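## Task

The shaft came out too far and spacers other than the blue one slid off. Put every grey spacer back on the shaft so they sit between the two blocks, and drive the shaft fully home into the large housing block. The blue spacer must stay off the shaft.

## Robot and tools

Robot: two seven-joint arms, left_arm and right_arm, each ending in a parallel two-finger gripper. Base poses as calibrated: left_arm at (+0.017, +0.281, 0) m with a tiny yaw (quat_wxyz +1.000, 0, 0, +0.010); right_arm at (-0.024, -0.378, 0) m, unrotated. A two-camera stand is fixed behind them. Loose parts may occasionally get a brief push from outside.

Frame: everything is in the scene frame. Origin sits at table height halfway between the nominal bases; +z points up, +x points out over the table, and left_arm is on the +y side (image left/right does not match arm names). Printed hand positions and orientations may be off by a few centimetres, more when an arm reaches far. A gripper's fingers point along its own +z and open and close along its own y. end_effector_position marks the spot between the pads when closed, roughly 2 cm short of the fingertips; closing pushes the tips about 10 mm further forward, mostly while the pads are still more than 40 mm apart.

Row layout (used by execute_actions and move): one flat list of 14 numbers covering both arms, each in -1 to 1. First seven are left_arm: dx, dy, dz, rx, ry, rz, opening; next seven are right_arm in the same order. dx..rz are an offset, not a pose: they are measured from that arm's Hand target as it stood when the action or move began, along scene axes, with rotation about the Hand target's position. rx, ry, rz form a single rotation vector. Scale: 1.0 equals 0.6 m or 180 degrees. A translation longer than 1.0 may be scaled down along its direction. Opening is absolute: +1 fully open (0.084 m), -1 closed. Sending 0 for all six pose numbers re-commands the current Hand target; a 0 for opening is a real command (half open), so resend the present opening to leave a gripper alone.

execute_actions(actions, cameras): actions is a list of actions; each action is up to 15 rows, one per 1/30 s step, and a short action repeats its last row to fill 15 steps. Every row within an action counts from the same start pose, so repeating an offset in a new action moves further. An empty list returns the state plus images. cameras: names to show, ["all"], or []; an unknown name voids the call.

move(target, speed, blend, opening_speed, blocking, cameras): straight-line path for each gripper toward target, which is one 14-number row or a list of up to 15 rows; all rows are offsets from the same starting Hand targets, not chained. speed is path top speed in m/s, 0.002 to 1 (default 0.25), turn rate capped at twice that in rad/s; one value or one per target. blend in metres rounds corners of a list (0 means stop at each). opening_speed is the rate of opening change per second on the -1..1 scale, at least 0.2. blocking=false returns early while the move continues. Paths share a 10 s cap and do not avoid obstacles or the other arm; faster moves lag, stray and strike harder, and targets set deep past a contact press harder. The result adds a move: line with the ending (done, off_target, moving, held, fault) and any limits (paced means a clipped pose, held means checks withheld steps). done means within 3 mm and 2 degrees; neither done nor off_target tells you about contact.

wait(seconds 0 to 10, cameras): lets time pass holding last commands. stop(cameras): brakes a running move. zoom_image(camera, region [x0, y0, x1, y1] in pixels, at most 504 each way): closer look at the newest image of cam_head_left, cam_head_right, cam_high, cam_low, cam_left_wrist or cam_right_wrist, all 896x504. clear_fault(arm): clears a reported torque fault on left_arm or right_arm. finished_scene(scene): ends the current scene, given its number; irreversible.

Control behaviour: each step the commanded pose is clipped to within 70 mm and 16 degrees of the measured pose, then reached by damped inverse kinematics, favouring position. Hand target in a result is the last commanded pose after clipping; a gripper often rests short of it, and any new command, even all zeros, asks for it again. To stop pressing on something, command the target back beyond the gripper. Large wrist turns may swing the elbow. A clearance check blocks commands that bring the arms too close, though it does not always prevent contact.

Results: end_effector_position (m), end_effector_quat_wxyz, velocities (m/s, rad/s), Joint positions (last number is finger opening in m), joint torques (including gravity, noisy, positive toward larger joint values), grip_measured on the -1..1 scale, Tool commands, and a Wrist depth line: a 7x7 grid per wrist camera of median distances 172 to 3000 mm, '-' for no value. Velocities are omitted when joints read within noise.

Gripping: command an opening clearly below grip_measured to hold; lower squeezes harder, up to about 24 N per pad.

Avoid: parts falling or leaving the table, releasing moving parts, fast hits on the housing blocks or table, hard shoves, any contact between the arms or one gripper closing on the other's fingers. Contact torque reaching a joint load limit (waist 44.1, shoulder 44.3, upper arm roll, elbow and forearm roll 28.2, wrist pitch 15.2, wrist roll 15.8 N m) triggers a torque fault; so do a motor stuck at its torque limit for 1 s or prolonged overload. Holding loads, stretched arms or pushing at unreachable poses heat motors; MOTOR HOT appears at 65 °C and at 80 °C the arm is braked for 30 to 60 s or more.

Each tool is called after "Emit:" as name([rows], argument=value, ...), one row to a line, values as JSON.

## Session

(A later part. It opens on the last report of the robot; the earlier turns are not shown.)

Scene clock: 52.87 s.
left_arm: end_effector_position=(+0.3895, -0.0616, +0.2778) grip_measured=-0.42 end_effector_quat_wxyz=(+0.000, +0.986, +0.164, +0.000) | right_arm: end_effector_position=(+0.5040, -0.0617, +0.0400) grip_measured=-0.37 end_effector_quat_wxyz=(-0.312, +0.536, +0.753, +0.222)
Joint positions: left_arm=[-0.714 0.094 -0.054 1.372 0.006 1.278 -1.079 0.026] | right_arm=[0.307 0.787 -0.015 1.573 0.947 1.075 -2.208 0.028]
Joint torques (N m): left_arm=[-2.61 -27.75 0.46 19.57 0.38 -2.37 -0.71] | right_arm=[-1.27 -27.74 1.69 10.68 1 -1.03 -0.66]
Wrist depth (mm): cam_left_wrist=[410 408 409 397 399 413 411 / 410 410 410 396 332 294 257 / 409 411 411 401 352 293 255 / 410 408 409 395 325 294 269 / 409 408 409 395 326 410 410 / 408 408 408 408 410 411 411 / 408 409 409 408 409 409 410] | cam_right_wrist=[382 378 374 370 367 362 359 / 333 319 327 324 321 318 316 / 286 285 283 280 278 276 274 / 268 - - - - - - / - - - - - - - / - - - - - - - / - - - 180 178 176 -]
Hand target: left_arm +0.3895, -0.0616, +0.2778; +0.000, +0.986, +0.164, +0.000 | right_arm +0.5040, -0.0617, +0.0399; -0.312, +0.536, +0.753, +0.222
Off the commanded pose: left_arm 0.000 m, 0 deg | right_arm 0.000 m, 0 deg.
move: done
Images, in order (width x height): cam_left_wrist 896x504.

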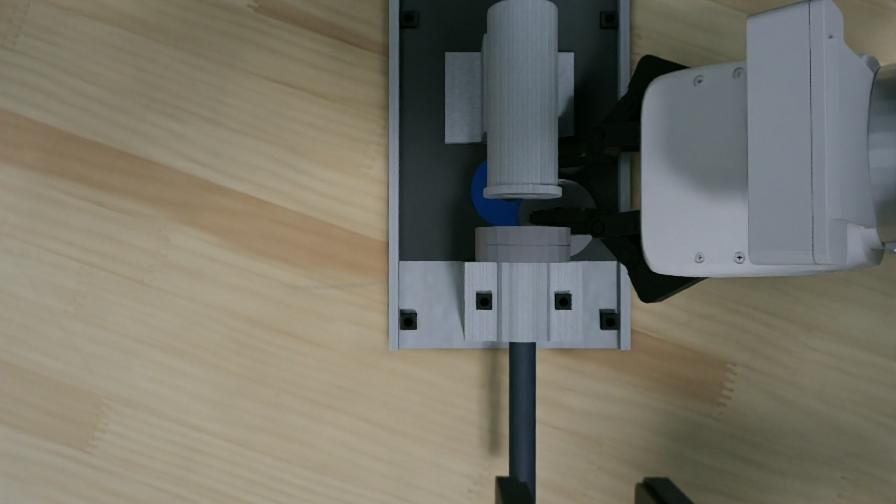

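Emit:
move(target=[0,0,0,0,0,0,-0.4,0.0027,-0.0079,0,0,0,0,-0.35], speed=0.03, cameras=["cam_left_wrist"])

Emit:
zoom_image(camera="cam_left_wrist", region=[500, 150, 626, 276])

Scene clock: 54.43 s.
left_arm: end_effector_position=(+0.3895, -0.0616, +0.2778) grip_measured=-0.42 end_effector_quat_wxyz=(+0.000, +0.986, +0.164, +0.000) | right_arm: end_effector_position=(+0.5056, -0.0664, +0.0399) grip_measured=-0.37 end_effector_quat_wxyz=(-0.312, +0.536, +0.753, +0.222)
Joint positions: left_arm=[-0.714 0.094 -0.054 1.372 0.006 1.278 -1.079 0.026] | right_arm=[0.3 0.788 -0.018 1.575 0.944 1.082 -2.212 0.028]
Joint torques (N m): left_arm=[-2.68 -27.67 0.53 19.6 0.32 -2.33 -0.75] | right_arm=[-3.88 -31.66 -3.33 12.3 -1.32 -0.16 -0.6]
Wrist depth (mm): cam_left_wrist=[410 410 411 396 397 412 411 / 409 409 411 396 343 298 259 / 408 410 410 401 356 297 258 / 410 409 409 395 336 298 268 / 409 410 410 396 399 410 410 / 409 408 408 409 409 410 410 / 407 408 409 409 410 409 409] | cam_right_wrist=[381 378 374 369 366 361 359 / 333 319 326 324 321 318 314 / 287 294 292 289 278 284 281 / - - - - - - - / - - - - - - - / - - - - - - - / - - - 184 179 180 -]
Hand target: left_arm +0.3895, -0.0616, +0.2778; +0.000, +0.986, +0.164, +0.000 | right_arm +0.5056, -0.0664, +0.0399; -0.312, +0.536, +0.753, +0.222
Off the commanded pose: left_arm 0.000 m, 0 deg | right_arm 0.000 m, 0 deg.
move: done
Images, in order (width x height): cam_left_wrist 896x504.

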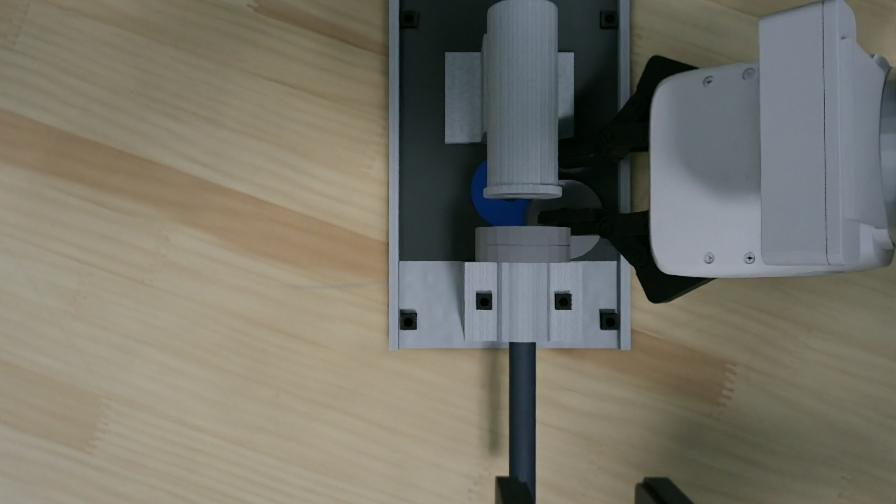

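Scaled by 4.000 from the camera's 896x504 image, which has a finer 1280x720 frame.

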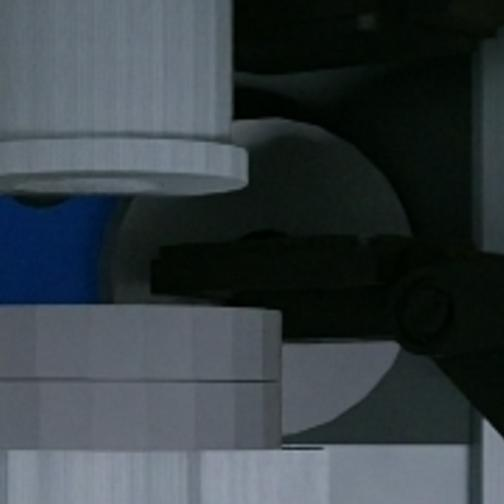

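Emit:
move(target=[0,0,0,0,0,0,-0.4,0.0043,-0.0126,0,0,0,0,-0.35], speed=0.03, cameras=["cam_left_wrist","cam_right_wrist"])

Emit:
zoom_image(camera="cam_left_wrist", region=[500, 150, 626, 276])

Scene clock: 57.77 s.
left_arm: end_effector_position=(+0.3895, -0.0616, +0.2778) grip_measured=-0.42 end_effector_quat_wxyz=(+0.000, +0.986, +0.164, +0.000) | right_arm: end_effector_position=(+0.5081, -0.0739, +0.0399) grip_measured=-0.37 end_effector_quat_wxyz=(-0.312, +0.536, +0.753, +0.222)
Joint positions: left_arm=[-0.714 0.094 -0.054 1.372 0.006 1.278 -1.079 0.026] | right_arm=[0.289 0.789 -0.023 1.579 0.94 1.093 -2.218 0.028]
Joint torques (N m): left_arm=[-2.64 -27.64 0.49 19.6 0.31 -2.41 -0.76] | right_arm=[-2.34 -33.42 -1.63 12.82 -0.68 0.45 -0.43]
Wrist depth (mm): cam_left_wrist=[410 410 411 397 400 410 411 / 410 408 412 396 396 305 266 / 409 411 409 402 365 303 264 / 409 410 409 395 344 304 273 / 408 409 408 394 397 408 410 / 408 408 408 407 409 409 410 / 408 408 409 409 409 408 410] | cam_right_wrist=[381 377 373 369 366 361 358 / 333 319 326 323 321 318 314 / 296 - - - 287 285 283 / - - - - - - - / - - - - - - - / - - - 193 190 - - / 196 - - 184 177 180 -]
Hand target: left_arm +0.3895, -0.0616, +0.2778; +0.000, +0.986, +0.164, +0.000 | right_arm +0.5082, -0.0740, +0.0399; -0.312, +0.536, +0.753, +0.222
Off the commanded pose: left_arm 0.000 m, 0 deg | right_arm 0.000 m, 0 deg.
move: done
Images, in order (width x height): cam_left_wrist 896x504, cam_right_wrist 896x504.

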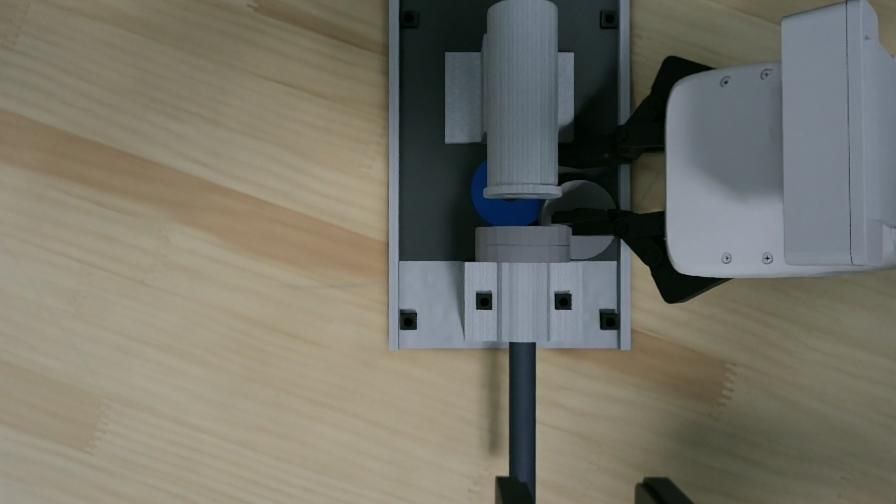

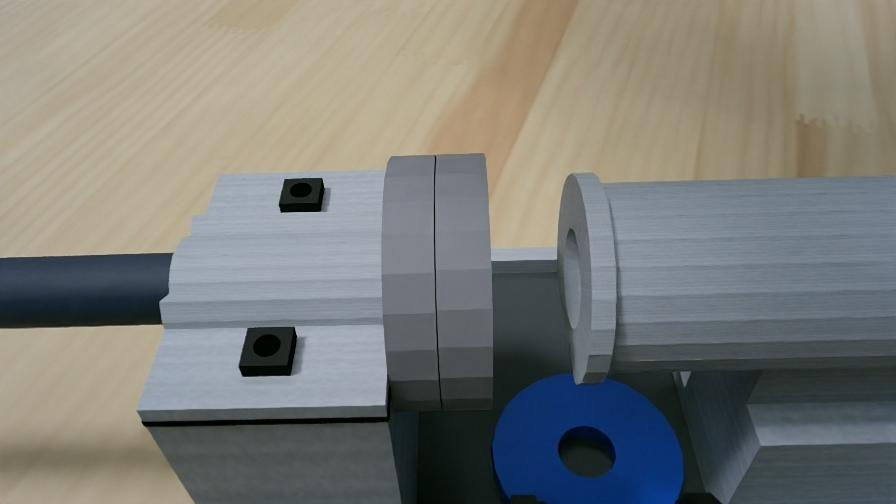

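Scaled by 4.000 from the camera's 896x504 image, which has a finer 1280x720 frame.

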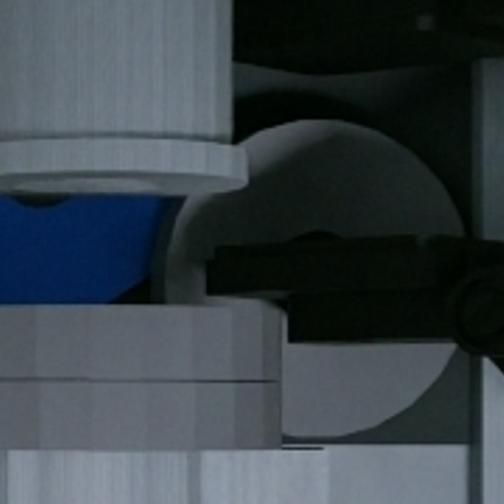

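Emit:
move([
  [0,0,0,0,0,0,-0.4,0.0115,-0.0335,0.0353,0,0,0,-0.35],
  [0,0,0,0,0,0,-0.4,0.0058,-0.0508,0.0307,0,0,0.1111,0.38],
], speed=0.08, cameras=["cam_left_wrist","cam_right_wrist"])

Emit:
zoom_image(camera="cam_left_wrist", region=[440, 100, 692, 352])

Scene clock: 65.10 s.
left_arm: end_effector_position=(+0.3895, -0.0616, +0.2778) grip_measured=-0.42 end_effector_quat_wxyz=(+0.000, +0.986, +0.164, +0.000) | right_arm: end_effector_position=(+0.5116, -0.1045, +0.0583) grip_measured=+0.37 end_effector_quat_wxyz=(-0.345, +0.397, +0.834, +0.164)
Joint positions: left_arm=[-0.714 0.094 -0.054 1.372 0.006 1.278 -1.079 0.026] | right_arm=[0.234 0.939 -0.032 1.921 0.713 1.452 -2.306 0.06]
Joint torques (N m): left_arm=[-2.63 -27.53 0.45 19.62 0.45 -2.33 -0.73] | right_arm=[-2.33 -36.23 1.08 13.33 -0.05 0.22 -0.42]
Wrist depth (mm): cam_left_wrist=[411 410 411 396 397 410 264 / 410 410 410 396 398 313 267 / 408 410 409 402 389 411 276 / 408 409 408 396 390 349 300 / 408 409 410 395 398 410 410 / 409 408 408 409 409 410 409 / 407 409 408 408 410 409 410] | cam_right_wrist=[421 417 412 408 403 399 395 / 367 351 362 357 355 339 347 / 316 303 185 175 - 314 302 / 286 284 - - - - - / 260 259 250 177 236 - - / 239 237 230 192 216 216 - / 216 214 209 206 191 196 184]
Hand target: left_arm +0.3895, -0.0616, +0.2778; +0.000, +0.986, +0.164, +0.000 | right_arm +0.5116, -0.1044, +0.0583; -0.345, +0.397, +0.834, +0.164
Off the commanded pose: left_arm 0.000 m, 0 deg | right_arm 0.000 m, 0 deg.
move: done
Images, in order (width x height): cam_left_wrist 896x504, cam_right_wrist 896x504.

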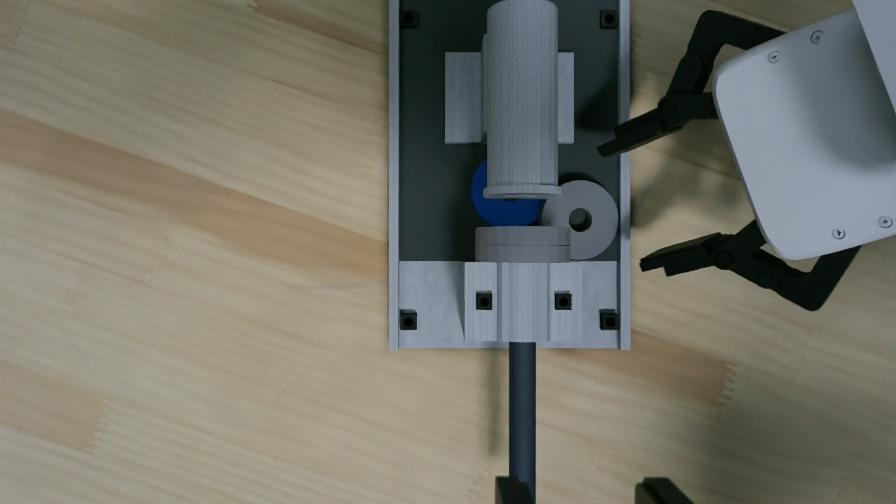

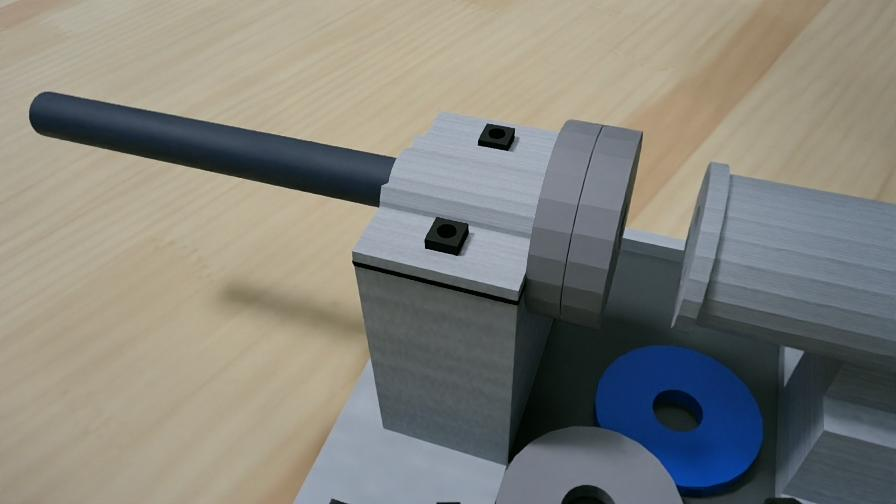

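Scaled by 2.000 from the camera's 896x504 image, which has a finer 1280x720 frame.

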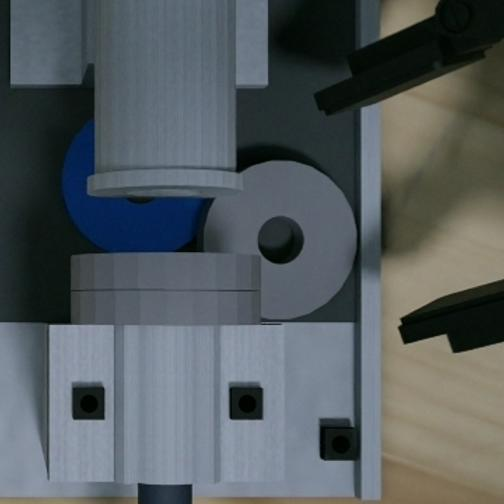

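Emit:
move(target=[0,0,0,0,0,0,-0.4,-0.0307,0.0413,-0.0455,0,0,0,0.38], speed=0.04, cameras=["cam_left_wrist"])

Emit:
zoom_image(camera="cam_left_wrist", region=[500, 130, 652, 282])

Scene clock: 67.10 s.
left_arm: end_effector_position=(+0.3895, -0.0616, +0.2778) grip_measured=-0.42 end_effector_quat_wxyz=(+0.000, +0.986, +0.164, +0.000) | right_arm: end_effector_position=(+0.4933, -0.0797, +0.0311) grip_measured=+0.37 end_effector_quat_wxyz=(-0.345, +0.397, +0.834, +0.164)
Joint positions: left_arm=[-0.714 0.094 -0.054 1.372 0.006 1.278 -1.079 0.026] | right_arm=[0.277 0.939 -0.018 1.839 0.737 1.359 -2.324 0.06]
Joint torques (N m): left_arm=[-2.68 -27.73 0.57 19.58 0.44 -2.35 -0.76] | right_arm=[3.65 -35.27 2.11 9.85 2.15 -0.69 -0.46]
Wrist depth (mm): cam_left_wrist=[410 410 410 397 397 411 267 / 410 410 409 395 340 302 265 / 407 408 410 402 389 305 273 / 409 409 409 395 358 325 410 / 410 409 408 394 398 408 410 / 408 409 408 408 408 409 410 / 408 408 407 409 409 409 410] | cam_right_wrist=[364 360 356 352 349 345 341 / 332 317 325 321 318 303 300 / 265 - - - - 272 269 / 246 - - - - - - / 225 223 - - - - - / 206 200 - - 187 179 - / 186 185 180 - 176 - -]
Hand target: left_arm +0.3895, -0.0616, +0.2778; +0.000, +0.986, +0.164, +0.000 | right_arm +0.4932, -0.0797, +0.0310; -0.345, +0.397, +0.834, +0.164
Off the commanded pose: left_arm 0.000 m, 0 deg | right_arm 0.000 m, 0 deg.
move: done
Images, in order (width x height): cam_left_wrist 896x504.

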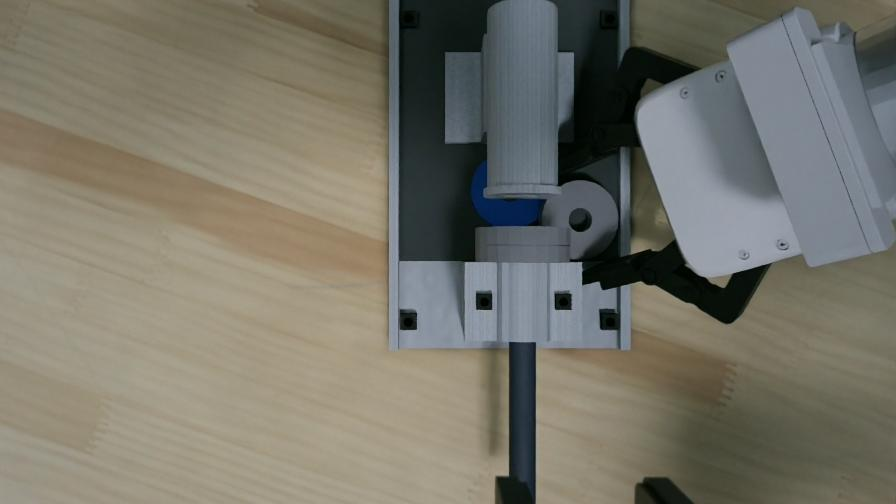

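Scaled by 3.316 from the camera's 896x504 image, which has a finer 1280x720 frame.

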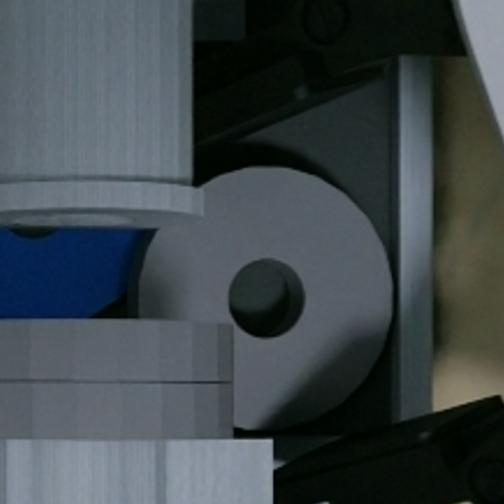

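Emit:
move(target=[0,0,0,0,0,0,-0.4,0,0,-0.0028,0,0,0,0.25], speed=0.02, opening_speed=0.3)

Emit:
move(target=[0,0,0,0,0,0,-0.4,0,0,0,0,0,0,0.05], speed=0.02, opening_speed=0.25, cameras=["cam_left_wrist"])

Emit:
zoom_image(camera="cam_left_wrist", region=[500, 130, 652, 282])

Scene clock: 68.13 s.
left_arm: end_effector_position=(+0.3895, -0.0616, +0.2778) grip_measured=-0.42 end_effector_quat_wxyz=(+0.000, +0.986, +0.164, +0.000) | right_arm: end_effector_position=(+0.4934, -0.0796, +0.0296) grip_measured=+0.26 end_effector_quat_wxyz=(-0.345, +0.397, +0.834, +0.165)
Joint positions: left_arm=[-0.714 0.094 -0.054 1.372 0.006 1.278 -1.079 0.026] | right_arm=[0.277 0.942 -0.018 1.84 0.737 1.357 -2.326 0.055]
Joint torques (N m): left_arm=[-2.71 -27.75 0.47 19.58 0.4 -2.37 -0.72] | right_arm=[2.4 -7.64 -0.65 -3.4 -4.75 1.86 0.27]
Wrist depth (mm): cam_left_wrist=[408 409 408 397 396 412 268 / 410 410 410 396 340 301 265 / 410 409 411 402 389 306 274 / 409 410 410 397 367 321 410 / 409 409 409 397 398 410 410 / 410 408 408 409 410 410 410 / 409 408 409 409 410 410 408] | cam_right_wrist=[361 358 355 351 348 344 341 / 330 314 324 321 318 303 300 / 263 - - - - - 269 / 245 - - - - - - / 224 223 - - - - - / 205 200 - - 187 179 - / 186 185 177 - 178 177 -]
Hand target: left_arm +0.3895, -0.0616, +0.2778; +0.000, +0.986, +0.164, +0.000 | right_arm +0.4932, -0.0797, +0.0293; -0.345, +0.397, +0.834, +0.164
Off the commanded pose: left_arm 0.000 m, 0 deg | right_arm 0.000 m, 0 deg.
move: done

Scene clock: 69.13 s.
left_arm: end_effector_position=(+0.3895, -0.0616, +0.2778) grip_measured=-0.42 end_effector_quat_wxyz=(+0.000, +0.986, +0.164, +0.000) | right_arm: end_effector_position=(+0.4934, -0.0796, +0.0295) grip_measured=+0.23 end_effector_quat_wxyz=(-0.345, +0.397, +0.834, +0.165)
Joint positions: left_arm=[-0.714 0.094 -0.054 1.372 0.006 1.278 -1.079 0.026] | right_arm=[0.277 0.942 -0.018 1.84 0.737 1.357 -2.326 0.054]
Joint torques (N m): left_arm=[-2.62 -27.81 0.49 19.5 0.45 -2.39 -0.67] | right_arm=[2.23 -3.73 -2.33 -4.97 -7.66 3.41 0.72]
Wrist depth (mm): cam_left_wrist=[410 411 410 396 397 412 266 / 410 411 410 395 342 302 265 / 410 408 411 400 388 305 274 / 408 411 408 396 367 321 411 / 408 410 409 395 398 410 410 / 408 408 408 409 408 410 409 / 407 407 410 408 409 409 409] | cam_right_wrist=[361 358 354 351 348 345 341 / 329 314 324 320 318 303 300 / 263 - - - - - 270 / 245 - - - - - - / 224 223 - - - - - / 205 200 - - 187 179 - / 186 185 177 - 178 177 -]
Hand target: left_arm +0.3895, -0.0616, +0.2778; +0.000, +0.986, +0.164, +0.000 | right_arm +0.4932, -0.0797, +0.0293; -0.345, +0.397, +0.834, +0.164
Off the commanded pose: left_arm 0.000 m, 0 deg | right_arm 0.000 m, 0 deg.
move: done
Images, in order (width x height): cam_left_wrist 896x504.

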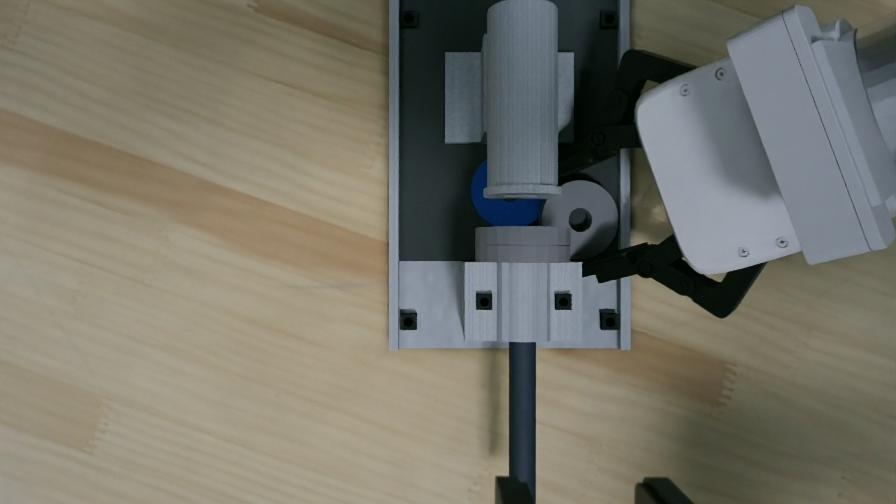

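Scaled by 3.316 from the camera's 896x504 image, which has a finer 1280x720 frame.

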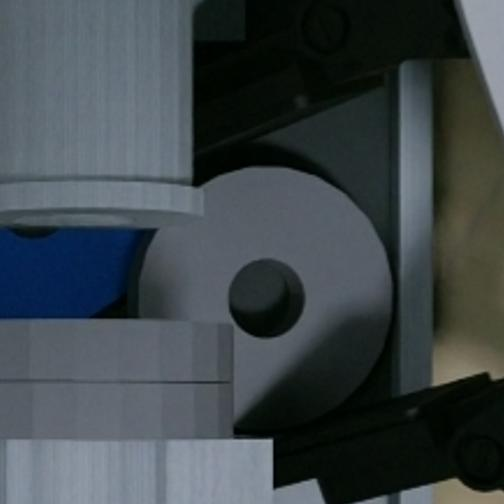

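Emit:
move(target=[0,0,0,0,0,0,-0.4,0,0,0.0025,0,0,0,0.05], speed=0.02, cameras=["cam_left_wrist"])

Emit:
zoom_image(camera="cam_left_wrist", region=[500, 130, 652, 282])

Scene clock: 70.07 s.
left_arm: end_effector_position=(+0.3895, -0.0616, +0.2778) grip_measured=-0.42 end_effector_quat_wxyz=(+0.000, +0.986, +0.164, +0.000) | right_arm: end_effector_position=(+0.4932, -0.0797, +0.0307) grip_measured=+0.10 end_effector_quat_wxyz=(-0.345, +0.397, +0.834, +0.164)
Joint positions: left_arm=[-0.714 0.094 -0.054 1.372 0.006 1.278 -1.079 0.026] | right_arm=[0.277 0.939 -0.018 1.839 0.737 1.359 -2.325 0.049]
Joint torques (N m): left_arm=[-2.75 -27.91 0.48 19.63 0.39 -2.41 -0.68] | right_arm=[5.8 -17.55 -3 -2.91 -5.23 1.91 1.26]
Wrist depth (mm): cam_left_wrist=[409 411 410 397 399 411 264 / 410 410 409 397 342 301 265 / 408 410 409 403 388 305 273 / 409 408 411 395 356 326 411 / 409 411 409 395 397 411 411 / 409 408 408 408 408 410 409 / 408 408 408 409 409 408 410] | cam_right_wrist=[363 360 356 353 350 346 343 / 332 317 326 322 320 304 301 / 265 - - - - 273 271 / 247 - - - - - - / 225 224 - - - - - / 207 201 - - 188 180 - / 187 186 181 - 175 174 -]
Hand target: left_arm +0.3895, -0.0616, +0.2778; +0.000, +0.986, +0.164, +0.000 | right_arm +0.4932, -0.0797, +0.0308; -0.345, +0.397, +0.834, +0.164
Off the commanded pose: left_arm 0.000 m, 0 deg | right_arm 0.000 m, 0 deg.
move: done
Images, in order (width x height): cam_left_wrist 896x504.

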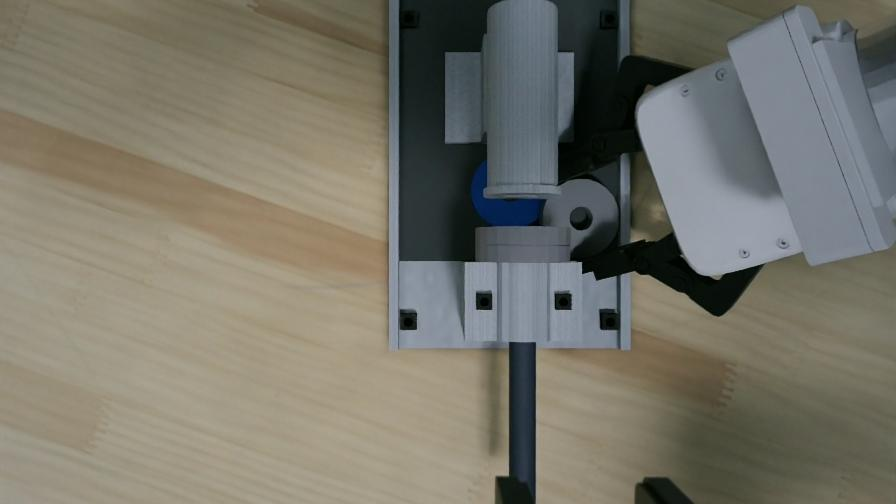

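Scaled by 3.316 from the camera's 896x504 image, which has a finer 1280x720 frame.

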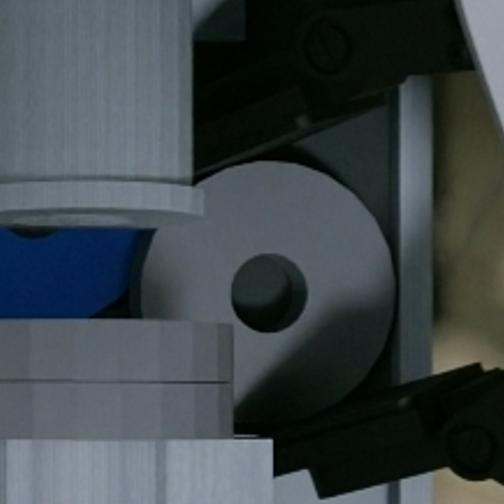

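Emit:
move(target=[0,0,0,0,0,0,-0.4,0,0,0.005,0,0,0,-0.1], speed=0.02, cameras=["cam_left_wrist","cam_right_wrist"])

Emit:
zoom_image(camera="cam_left_wrist", region=[500, 130, 652, 282])

Scene clock: 71.13 s.
left_arm: end_effector_position=(+0.3895, -0.0616, +0.2778) grip_measured=-0.42 end_effector_quat_wxyz=(+0.000, +0.986, +0.164, +0.000) | right_arm: end_effector_position=(+0.4931, -0.0797, +0.0337) grip_measured=+0.09 end_effector_quat_wxyz=(-0.346, +0.397, +0.834, +0.164)
Joint positions: left_arm=[-0.714 0.094 -0.054 1.372 0.006 1.278 -1.079 0.026] | right_arm=[0.277 0.934 -0.018 1.837 0.736 1.363 -2.322 0.048]
Joint torques (N m): left_arm=[-2.73 -27.61 0.52 19.61 0.56 -2.37 -0.69] | right_arm=[1.52 -42.48 -1.49 12.78 1.15 0.09 0.81]
Wrist depth (mm): cam_left_wrist=[411 410 412 396 398 412 264 / 411 410 410 397 341 300 264 / 409 410 410 402 376 303 271 / 409 409 409 396 355 322 411 / 411 409 408 397 397 410 411 / 408 408 410 409 408 410 410 / 409 408 409 409 408 410 409] | cam_right_wrist=[369 366 362 357 353 349 346 / 336 321 318 326 323 307 304 / 268 - - - - 275 272 / 250 - - - - - - / 228 227 - - - - - / 209 203 - - 190 182 - / 189 188 183 - 176 175 174]
Hand target: left_arm +0.3895, -0.0616, +0.2778; +0.000, +0.986, +0.164, +0.000 | right_arm +0.4932, -0.0797, +0.0338; -0.345, +0.397, +0.834, +0.164
Off the commanded pose: left_arm 0.000 m, 0 deg | right_arm 0.000 m, 0 deg.
move: done
Images, in order (width x height): cam_left_wrist 896x504, cam_right_wrist 896x504.

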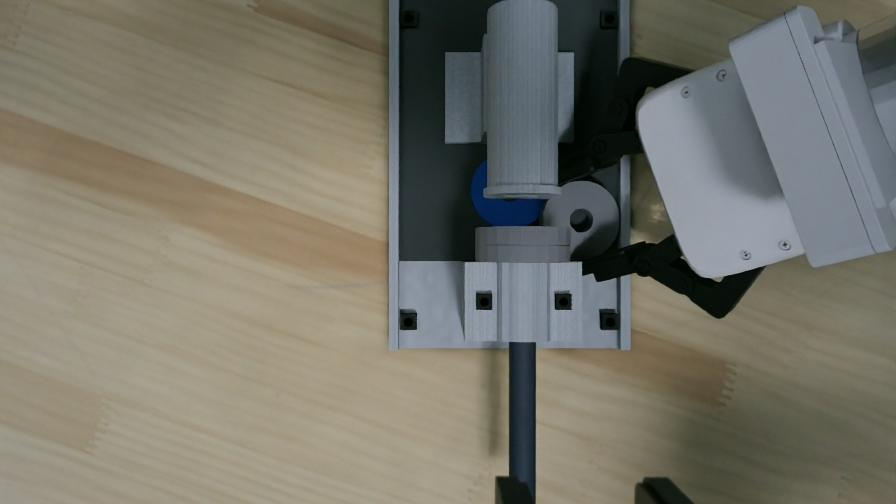

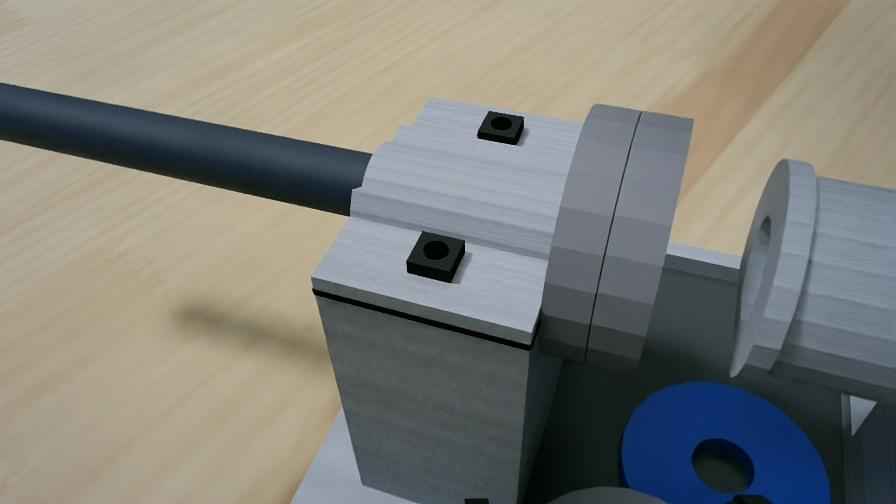

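Scaled by 3.316 from the camera's 896x504 image, which has a finer 1280x720 frame.

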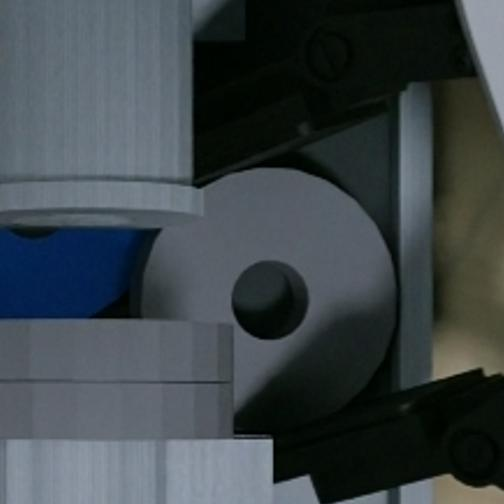

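Emit:
move(target=[0,0,0,0,0,0,-0.4,0.0148,-0.0183,0.0236,0,0,0,-0.2], speed=0.04, cameras=["cam_left_wrist","cam_right_wrist"])

Emit:
zoom_image(camera="cam_left_wrist", region=[500, 100, 752, 352])

Scene clock: 72.20 s.
left_arm: end_effector_position=(+0.3895, -0.0616, +0.2778) grip_measured=-0.42 end_effector_quat_wxyz=(+0.000, +0.986, +0.164, +0.000) | right_arm: end_effector_position=(+0.5022, -0.0907, +0.0481) grip_measured=+0.09 end_effector_quat_wxyz=(-0.345, +0.397, +0.834, +0.165)
Joint positions: left_arm=[-0.714 0.094 -0.054 1.372 0.006 1.278 -1.079 0.026] | right_arm=[0.258 0.931 -0.025 1.876 0.725 1.407 -2.311 0.048]
Joint torques (N m): left_arm=[-2.71 -27.52 0.47 19.48 0.48 -2.34 -0.62] | right_arm=[-12.27 -27.16 -11.4 10.1 -4.86 -1.82 0.8]
Wrist depth (mm): cam_left_wrist=[410 409 409 397 398 411 259 / 411 411 411 397 339 300 262 / 410 410 411 402 360 304 270 / 409 408 410 395 326 325 411 / 409 408 408 395 398 411 409 / 408 409 409 409 409 411 410 / 408 409 409 408 410 410 410] | cam_right_wrist=[401 397 393 388 384 381 377 / 349 335 344 341 339 334 331 / 291 175 - - - 299 287 / 272 271 - - - - - / 248 246 - - - - - / 227 225 214 - 202 199 - / 205 204 197 188 193 185 -]
Hand target: left_arm +0.3895, -0.0616, +0.2778; +0.000, +0.986, +0.164, +0.000 | right_arm +0.5021, -0.0906, +0.0480; -0.345, +0.397, +0.834, +0.164
Off the commanded pose: left_arm 0.000 m, 0 deg | right_arm 0.000 m, 0 deg.
move: done
Images, in order (width x height): cam_left_wrist 896x504, cam_right_wrist 896x504.

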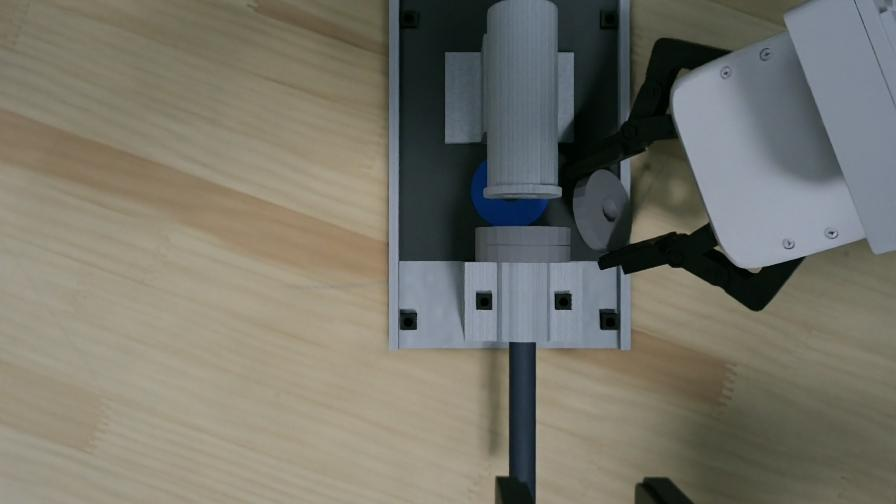

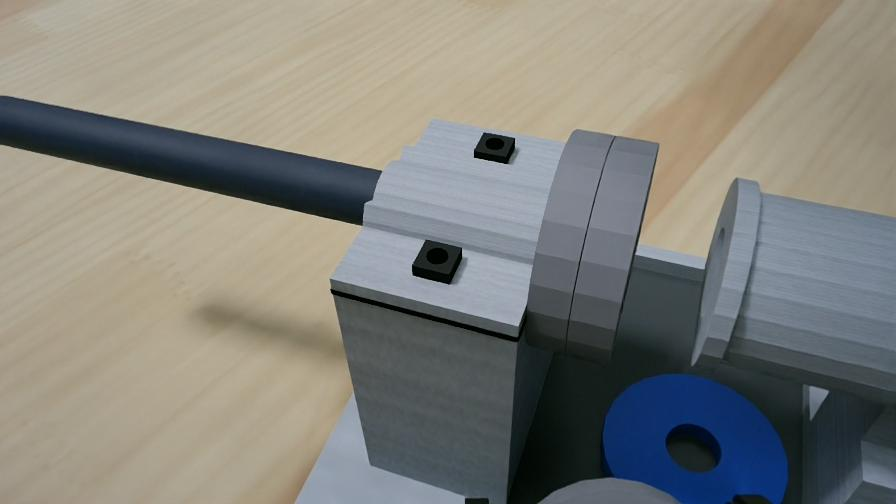

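Scaled by 2.000 from the camera's 896x504 image, which has a finer 1280x720 frame.

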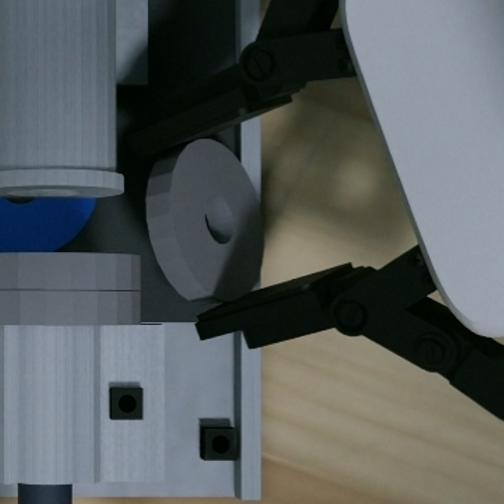

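Emit:
move(target=[0,0,0,0,0,0,-0.4,-0.004,0.005,0.0333,0,0,0,-0.3], speed=0.04, cameras=["cam_left_wrist","cam_right_wrist"])

Emit:
zoom_image(camera="cam_left_wrist", region=[500, 100, 752, 352])

Emit:
zoom_image(camera="cam_right_wrist", region=[450, 304, 850, 504])

Scene clock: 73.33 s.
left_arm: end_effector_position=(+0.3895, -0.0616, +0.2778) grip_measured=-0.42 end_effector_quat_wxyz=(+0.000, +0.986, +0.164, +0.000) | right_arm: end_effector_position=(+0.4997, -0.0877, +0.0679) grip_measured=+0.09 end_effector_quat_wxyz=(-0.345, +0.397, +0.834, +0.164)
Joint positions: left_arm=[-0.714 0.094 -0.054 1.372 0.006 1.278 -1.079 0.026] | right_arm=[0.262 0.89 -0.025 1.861 0.723 1.425 -2.291 0.048]
Joint torques (N m): left_arm=[-2.62 -27.7 0.56 19.46 0.58 -2.41 -0.65] | right_arm=[2.9 -42.51 1.13 10.84 0.27 0.28 0.62]
Wrist depth (mm): cam_left_wrist=[411 410 410 397 397 301 245 / 409 411 409 396 319 284 248 / 409 408 410 400 345 288 256 / 409 409 410 396 326 316 286 / 408 408 409 396 398 410 411 / 408 409 409 409 408 411 410 / 408 409 409 410 408 409 410] | cam_right_wrist=[442 438 431 427 423 419 414 / 384 382 378 373 370 355 364 / 198 328 327 323 321 318 315 / 299 288 178 175 - 288 286 / 273 271 - - - - - / 250 243 - - - - - / 226 225 224 182 211 207 -]
Hand target: left_arm +0.3895, -0.0616, +0.2778; +0.000, +0.986, +0.164, +0.000 | right_arm +0.4997, -0.0876, +0.0680; -0.345, +0.397, +0.834, +0.164
Off the commanded pose: left_arm 0.000 m, 0 deg | right_arm 0.000 m, 0 deg.
move: done
Images, in order (width x height): cam_left_wrist 896x504, cam_right_wrist 896x504.

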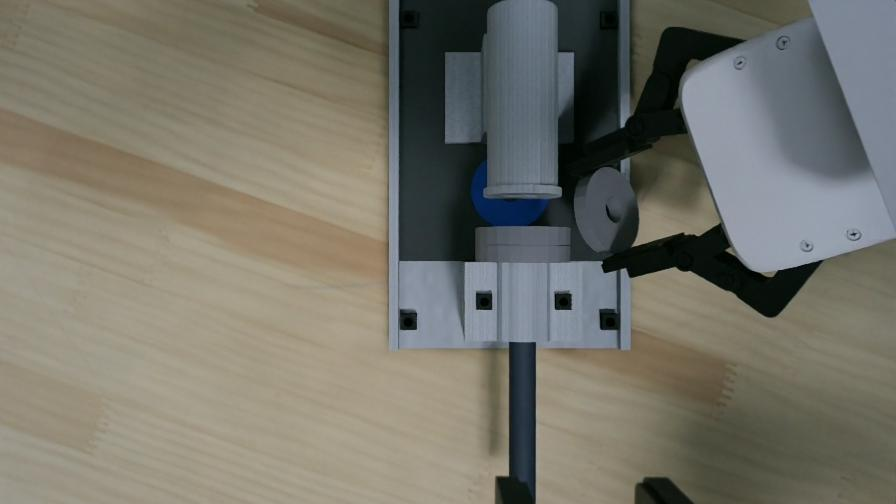

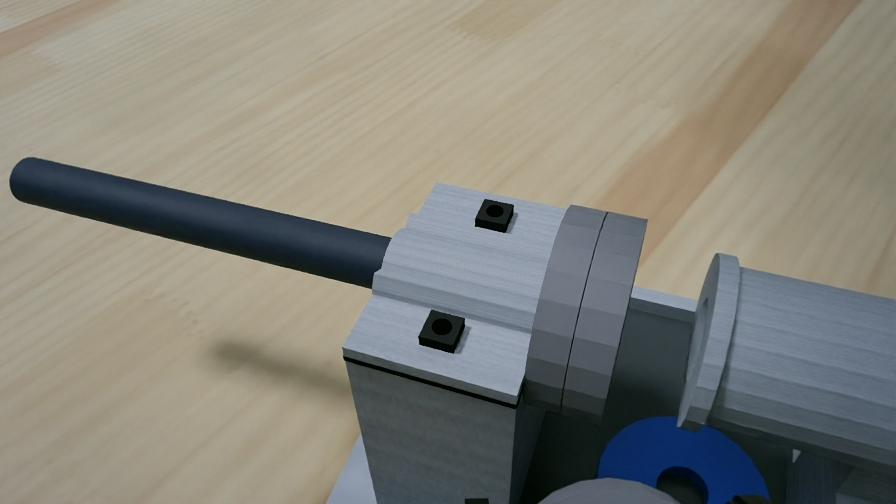

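Scaled by 2.000 from the camera's 896x504 image, which has a finer 1280x720 frame.

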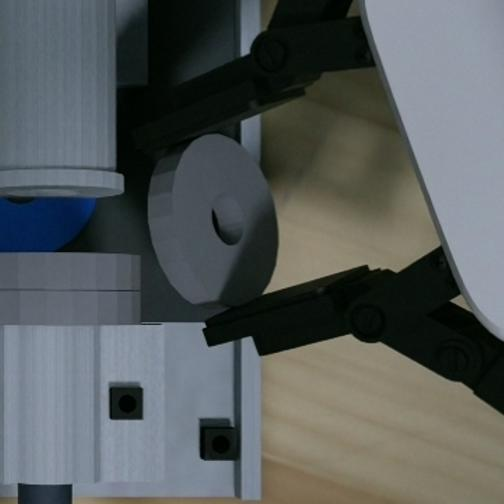

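Scaled by 1.260 from the camera's 896x504 image, which has a finer 1280x720 frame.

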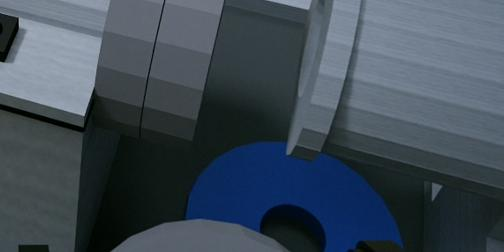

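Emit:
move([
  [0,0,0,0,0,0,-0.4,-0.0028,-0.0017,0,0,0,-0.1111,-0.3],
  [0,0,0,0,0,0,-0.4,-0.0028,-0.0017,-0.0308,0,0,-0.1111,-0.3],
], speed=0.05, cameras=["cam_left_wrist","cam_right_wrist"])

Emit:
zoom_image(camera="cam_left_wrist", region=[500, 100, 752, 352])

Scene clock: 78.67 s.
left_arm: end_effector_position=(+0.3895, -0.0616, +0.2778) grip_measured=-0.42 end_effector_quat_wxyz=(+0.000, +0.986, +0.164, +0.000) | right_arm: end_effector_position=(+0.4980, -0.0887, +0.0495) grip_measured=+0.09 end_effector_quat_wxyz=(-0.312, +0.536, +0.753, +0.222)
Joint positions: left_arm=[-0.714 0.094 -0.054 1.372 0.006 1.278 -1.079 0.026] | right_arm=[0.278 0.73 -0.033 1.508 0.94 1.1 -2.241 0.048]
Joint torques (N m): left_arm=[-2.63 -27.59 0.46 19.49 0.63 -2.39 -0.62] | right_arm=[-2.87 -31.71 1.28 13 1.95 -0.86 -0.52]
Wrist depth (mm): cam_left_wrist=[410 411 410 397 399 412 411 / 410 411 410 397 397 314 267 / 410 409 411 400 366 307 264 / 409 410 410 396 350 306 265 / 409 409 410 396 397 409 411 / 409 409 409 409 409 409 409 / 408 408 407 408 408 410 410] | cam_right_wrist=[402 397 394 389 385 382 377 / 350 336 344 340 338 335 331 / 302 309 - - 303 300 298 / 282 - - - - - - / 242 - - - - - - / 223 - - - 203 202 - / 206 205 - 194 191 187 180]
Hand target: left_arm +0.3895, -0.0616, +0.2778; +0.000, +0.986, +0.164, +0.000 | right_arm +0.4980, -0.0887, +0.0495; -0.312, +0.536, +0.753, +0.222
Off the commanded pose: left_arm 0.000 m, 0 deg | right_arm 0.000 m, 0 deg.
move: done
Images, in order (width x height): cam_left_wrist 896x504, cam_right_wrist 896x504.

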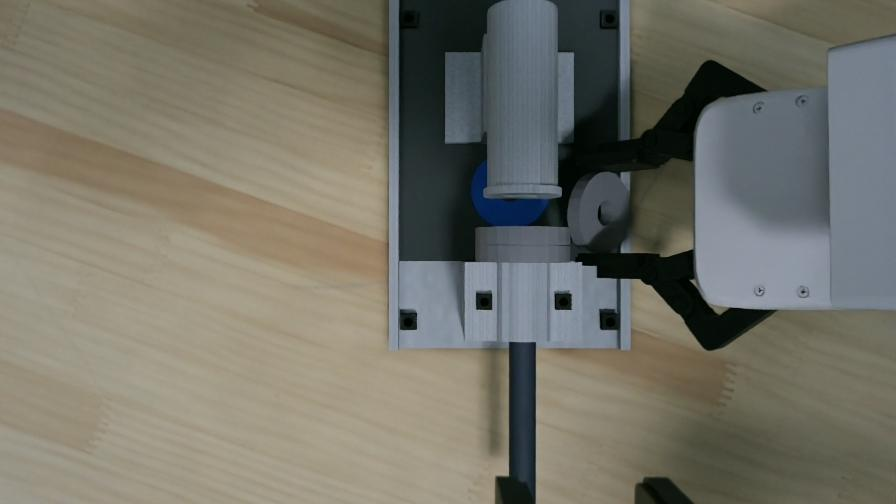

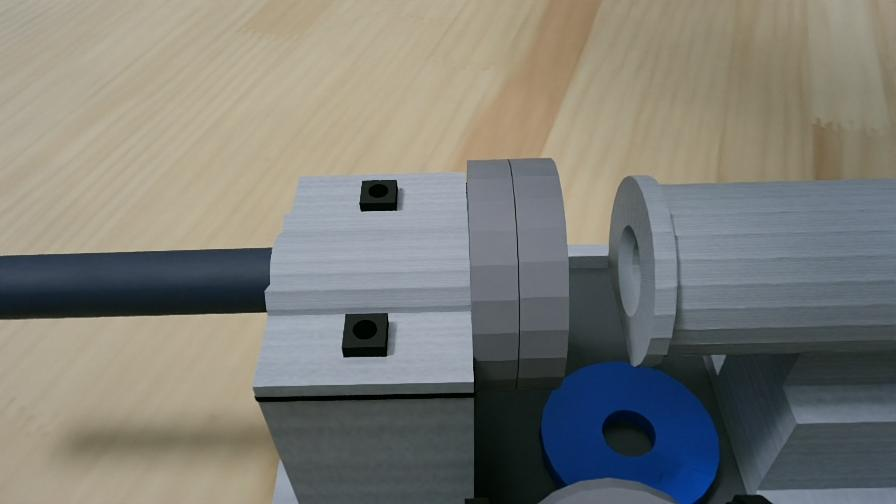

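Scaled by 2.000 from the camera's 896x504 image, which has a finer 1280x720 frame.

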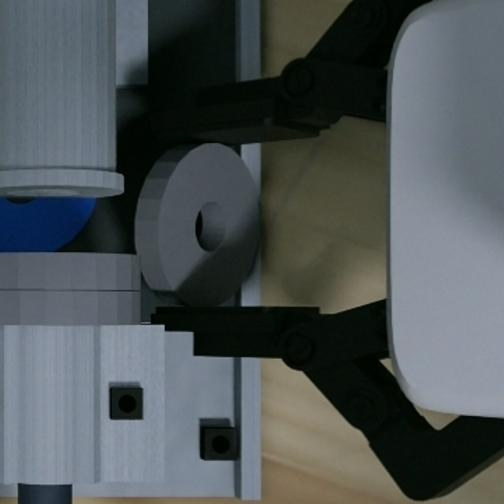

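Emit:
move([
  [0,0,0,0,0,0,-0.4,0.0126,0.0043,0,0,0,0,-0.3],
  [0,0,0,0,0,0,-0.4,0.0083,0.0169,0,0,0,0,-0.3],
  [0,0,0,0,0,0,-0.4,0.0083,0.0169,-0.0125,0,0,0,-0.3],
], speed=0.04, cameras=["cam_left_wrist","cam_right_wrist"])

Emit:
zoom_image(camera="cam_left_wrist", region=[500, 100, 752, 352])

Scene clock: 80.73 s.
left_arm: end_effector_position=(+0.3895, -0.0616, +0.2778) grip_measured=-0.42 end_effector_quat_wxyz=(+0.000, +0.986, +0.164, +0.000) | right_arm: end_effector_position=(+0.5029, -0.0784, +0.0421) grip_measured=+0.09 end_effector_quat_wxyz=(-0.312, +0.536, +0.753, +0.222)
Joint positions: left_arm=[-0.714 0.094 -0.054 1.372 0.006 1.278 -1.079 0.026] | right_arm=[0.288 0.767 -0.026 1.547 0.944 1.091 -2.23 0.048]
Joint torques (N m): left_arm=[-2.74 -27.75 0.45 19.53 0.58 -2.39 -0.62] | right_arm=[-4.1 -30.63 -1.24 12.43 1.33 -1.54 -0.34]
Wrist depth (mm): cam_left_wrist=[409 410 410 397 397 410 412 / 410 409 410 396 361 306 265 / 410 409 408 401 370 304 264 / 409 409 410 396 342 304 265 / 409 409 409 394 397 409 411 / 408 408 409 410 408 409 408 / 408 408 408 409 410 408 410] | cam_right_wrist=[386 383 378 374 371 366 363 / 338 324 331 328 325 323 319 / 290 299 - - 291 289 287 / 271 - - - - - - / - - - - - - - / - - - 201 193 187 - / 198 - - 186 184 183 -]
Hand target: left_arm +0.3895, -0.0616, +0.2778; +0.000, +0.986, +0.164, +0.000 | right_arm +0.5030, -0.0785, +0.0420; -0.312, +0.536, +0.753, +0.222
Off the commanded pose: left_arm 0.000 m, 0 deg | right_arm 0.000 m, 0 deg.
move: done
Images, in order (width x height): cam_left_wrist 896x504, cam_right_wrist 896x504.

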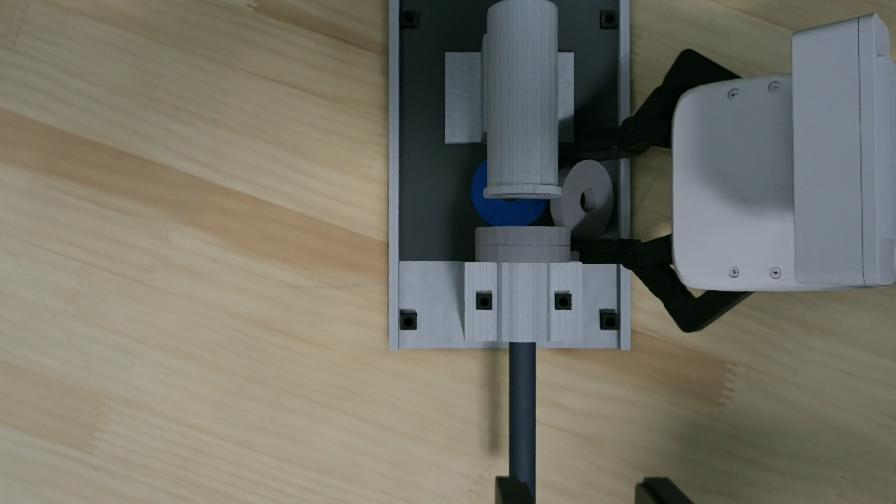

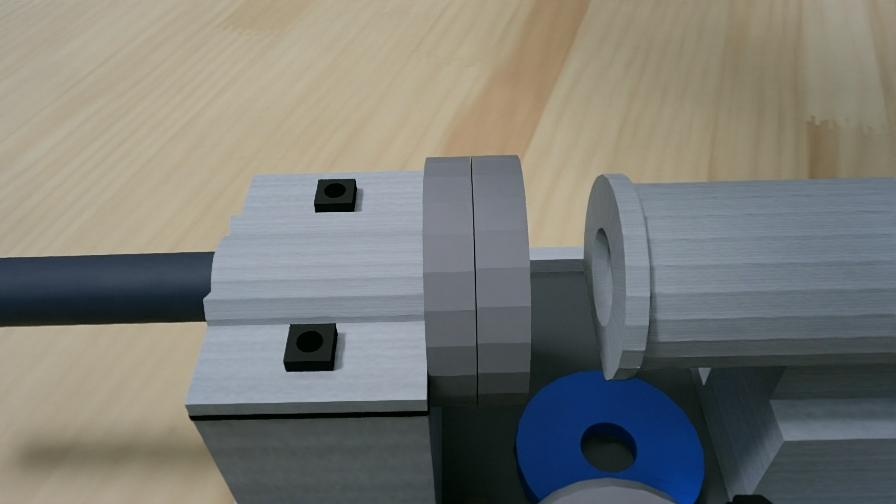

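Scaled by 2.000 from the camera's 896x504 image, which has a finer 1280x720 frame.

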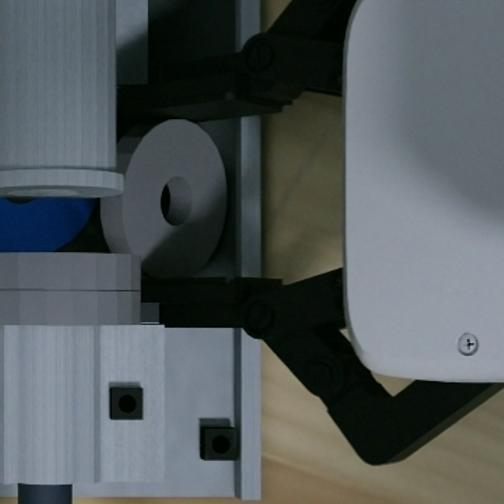

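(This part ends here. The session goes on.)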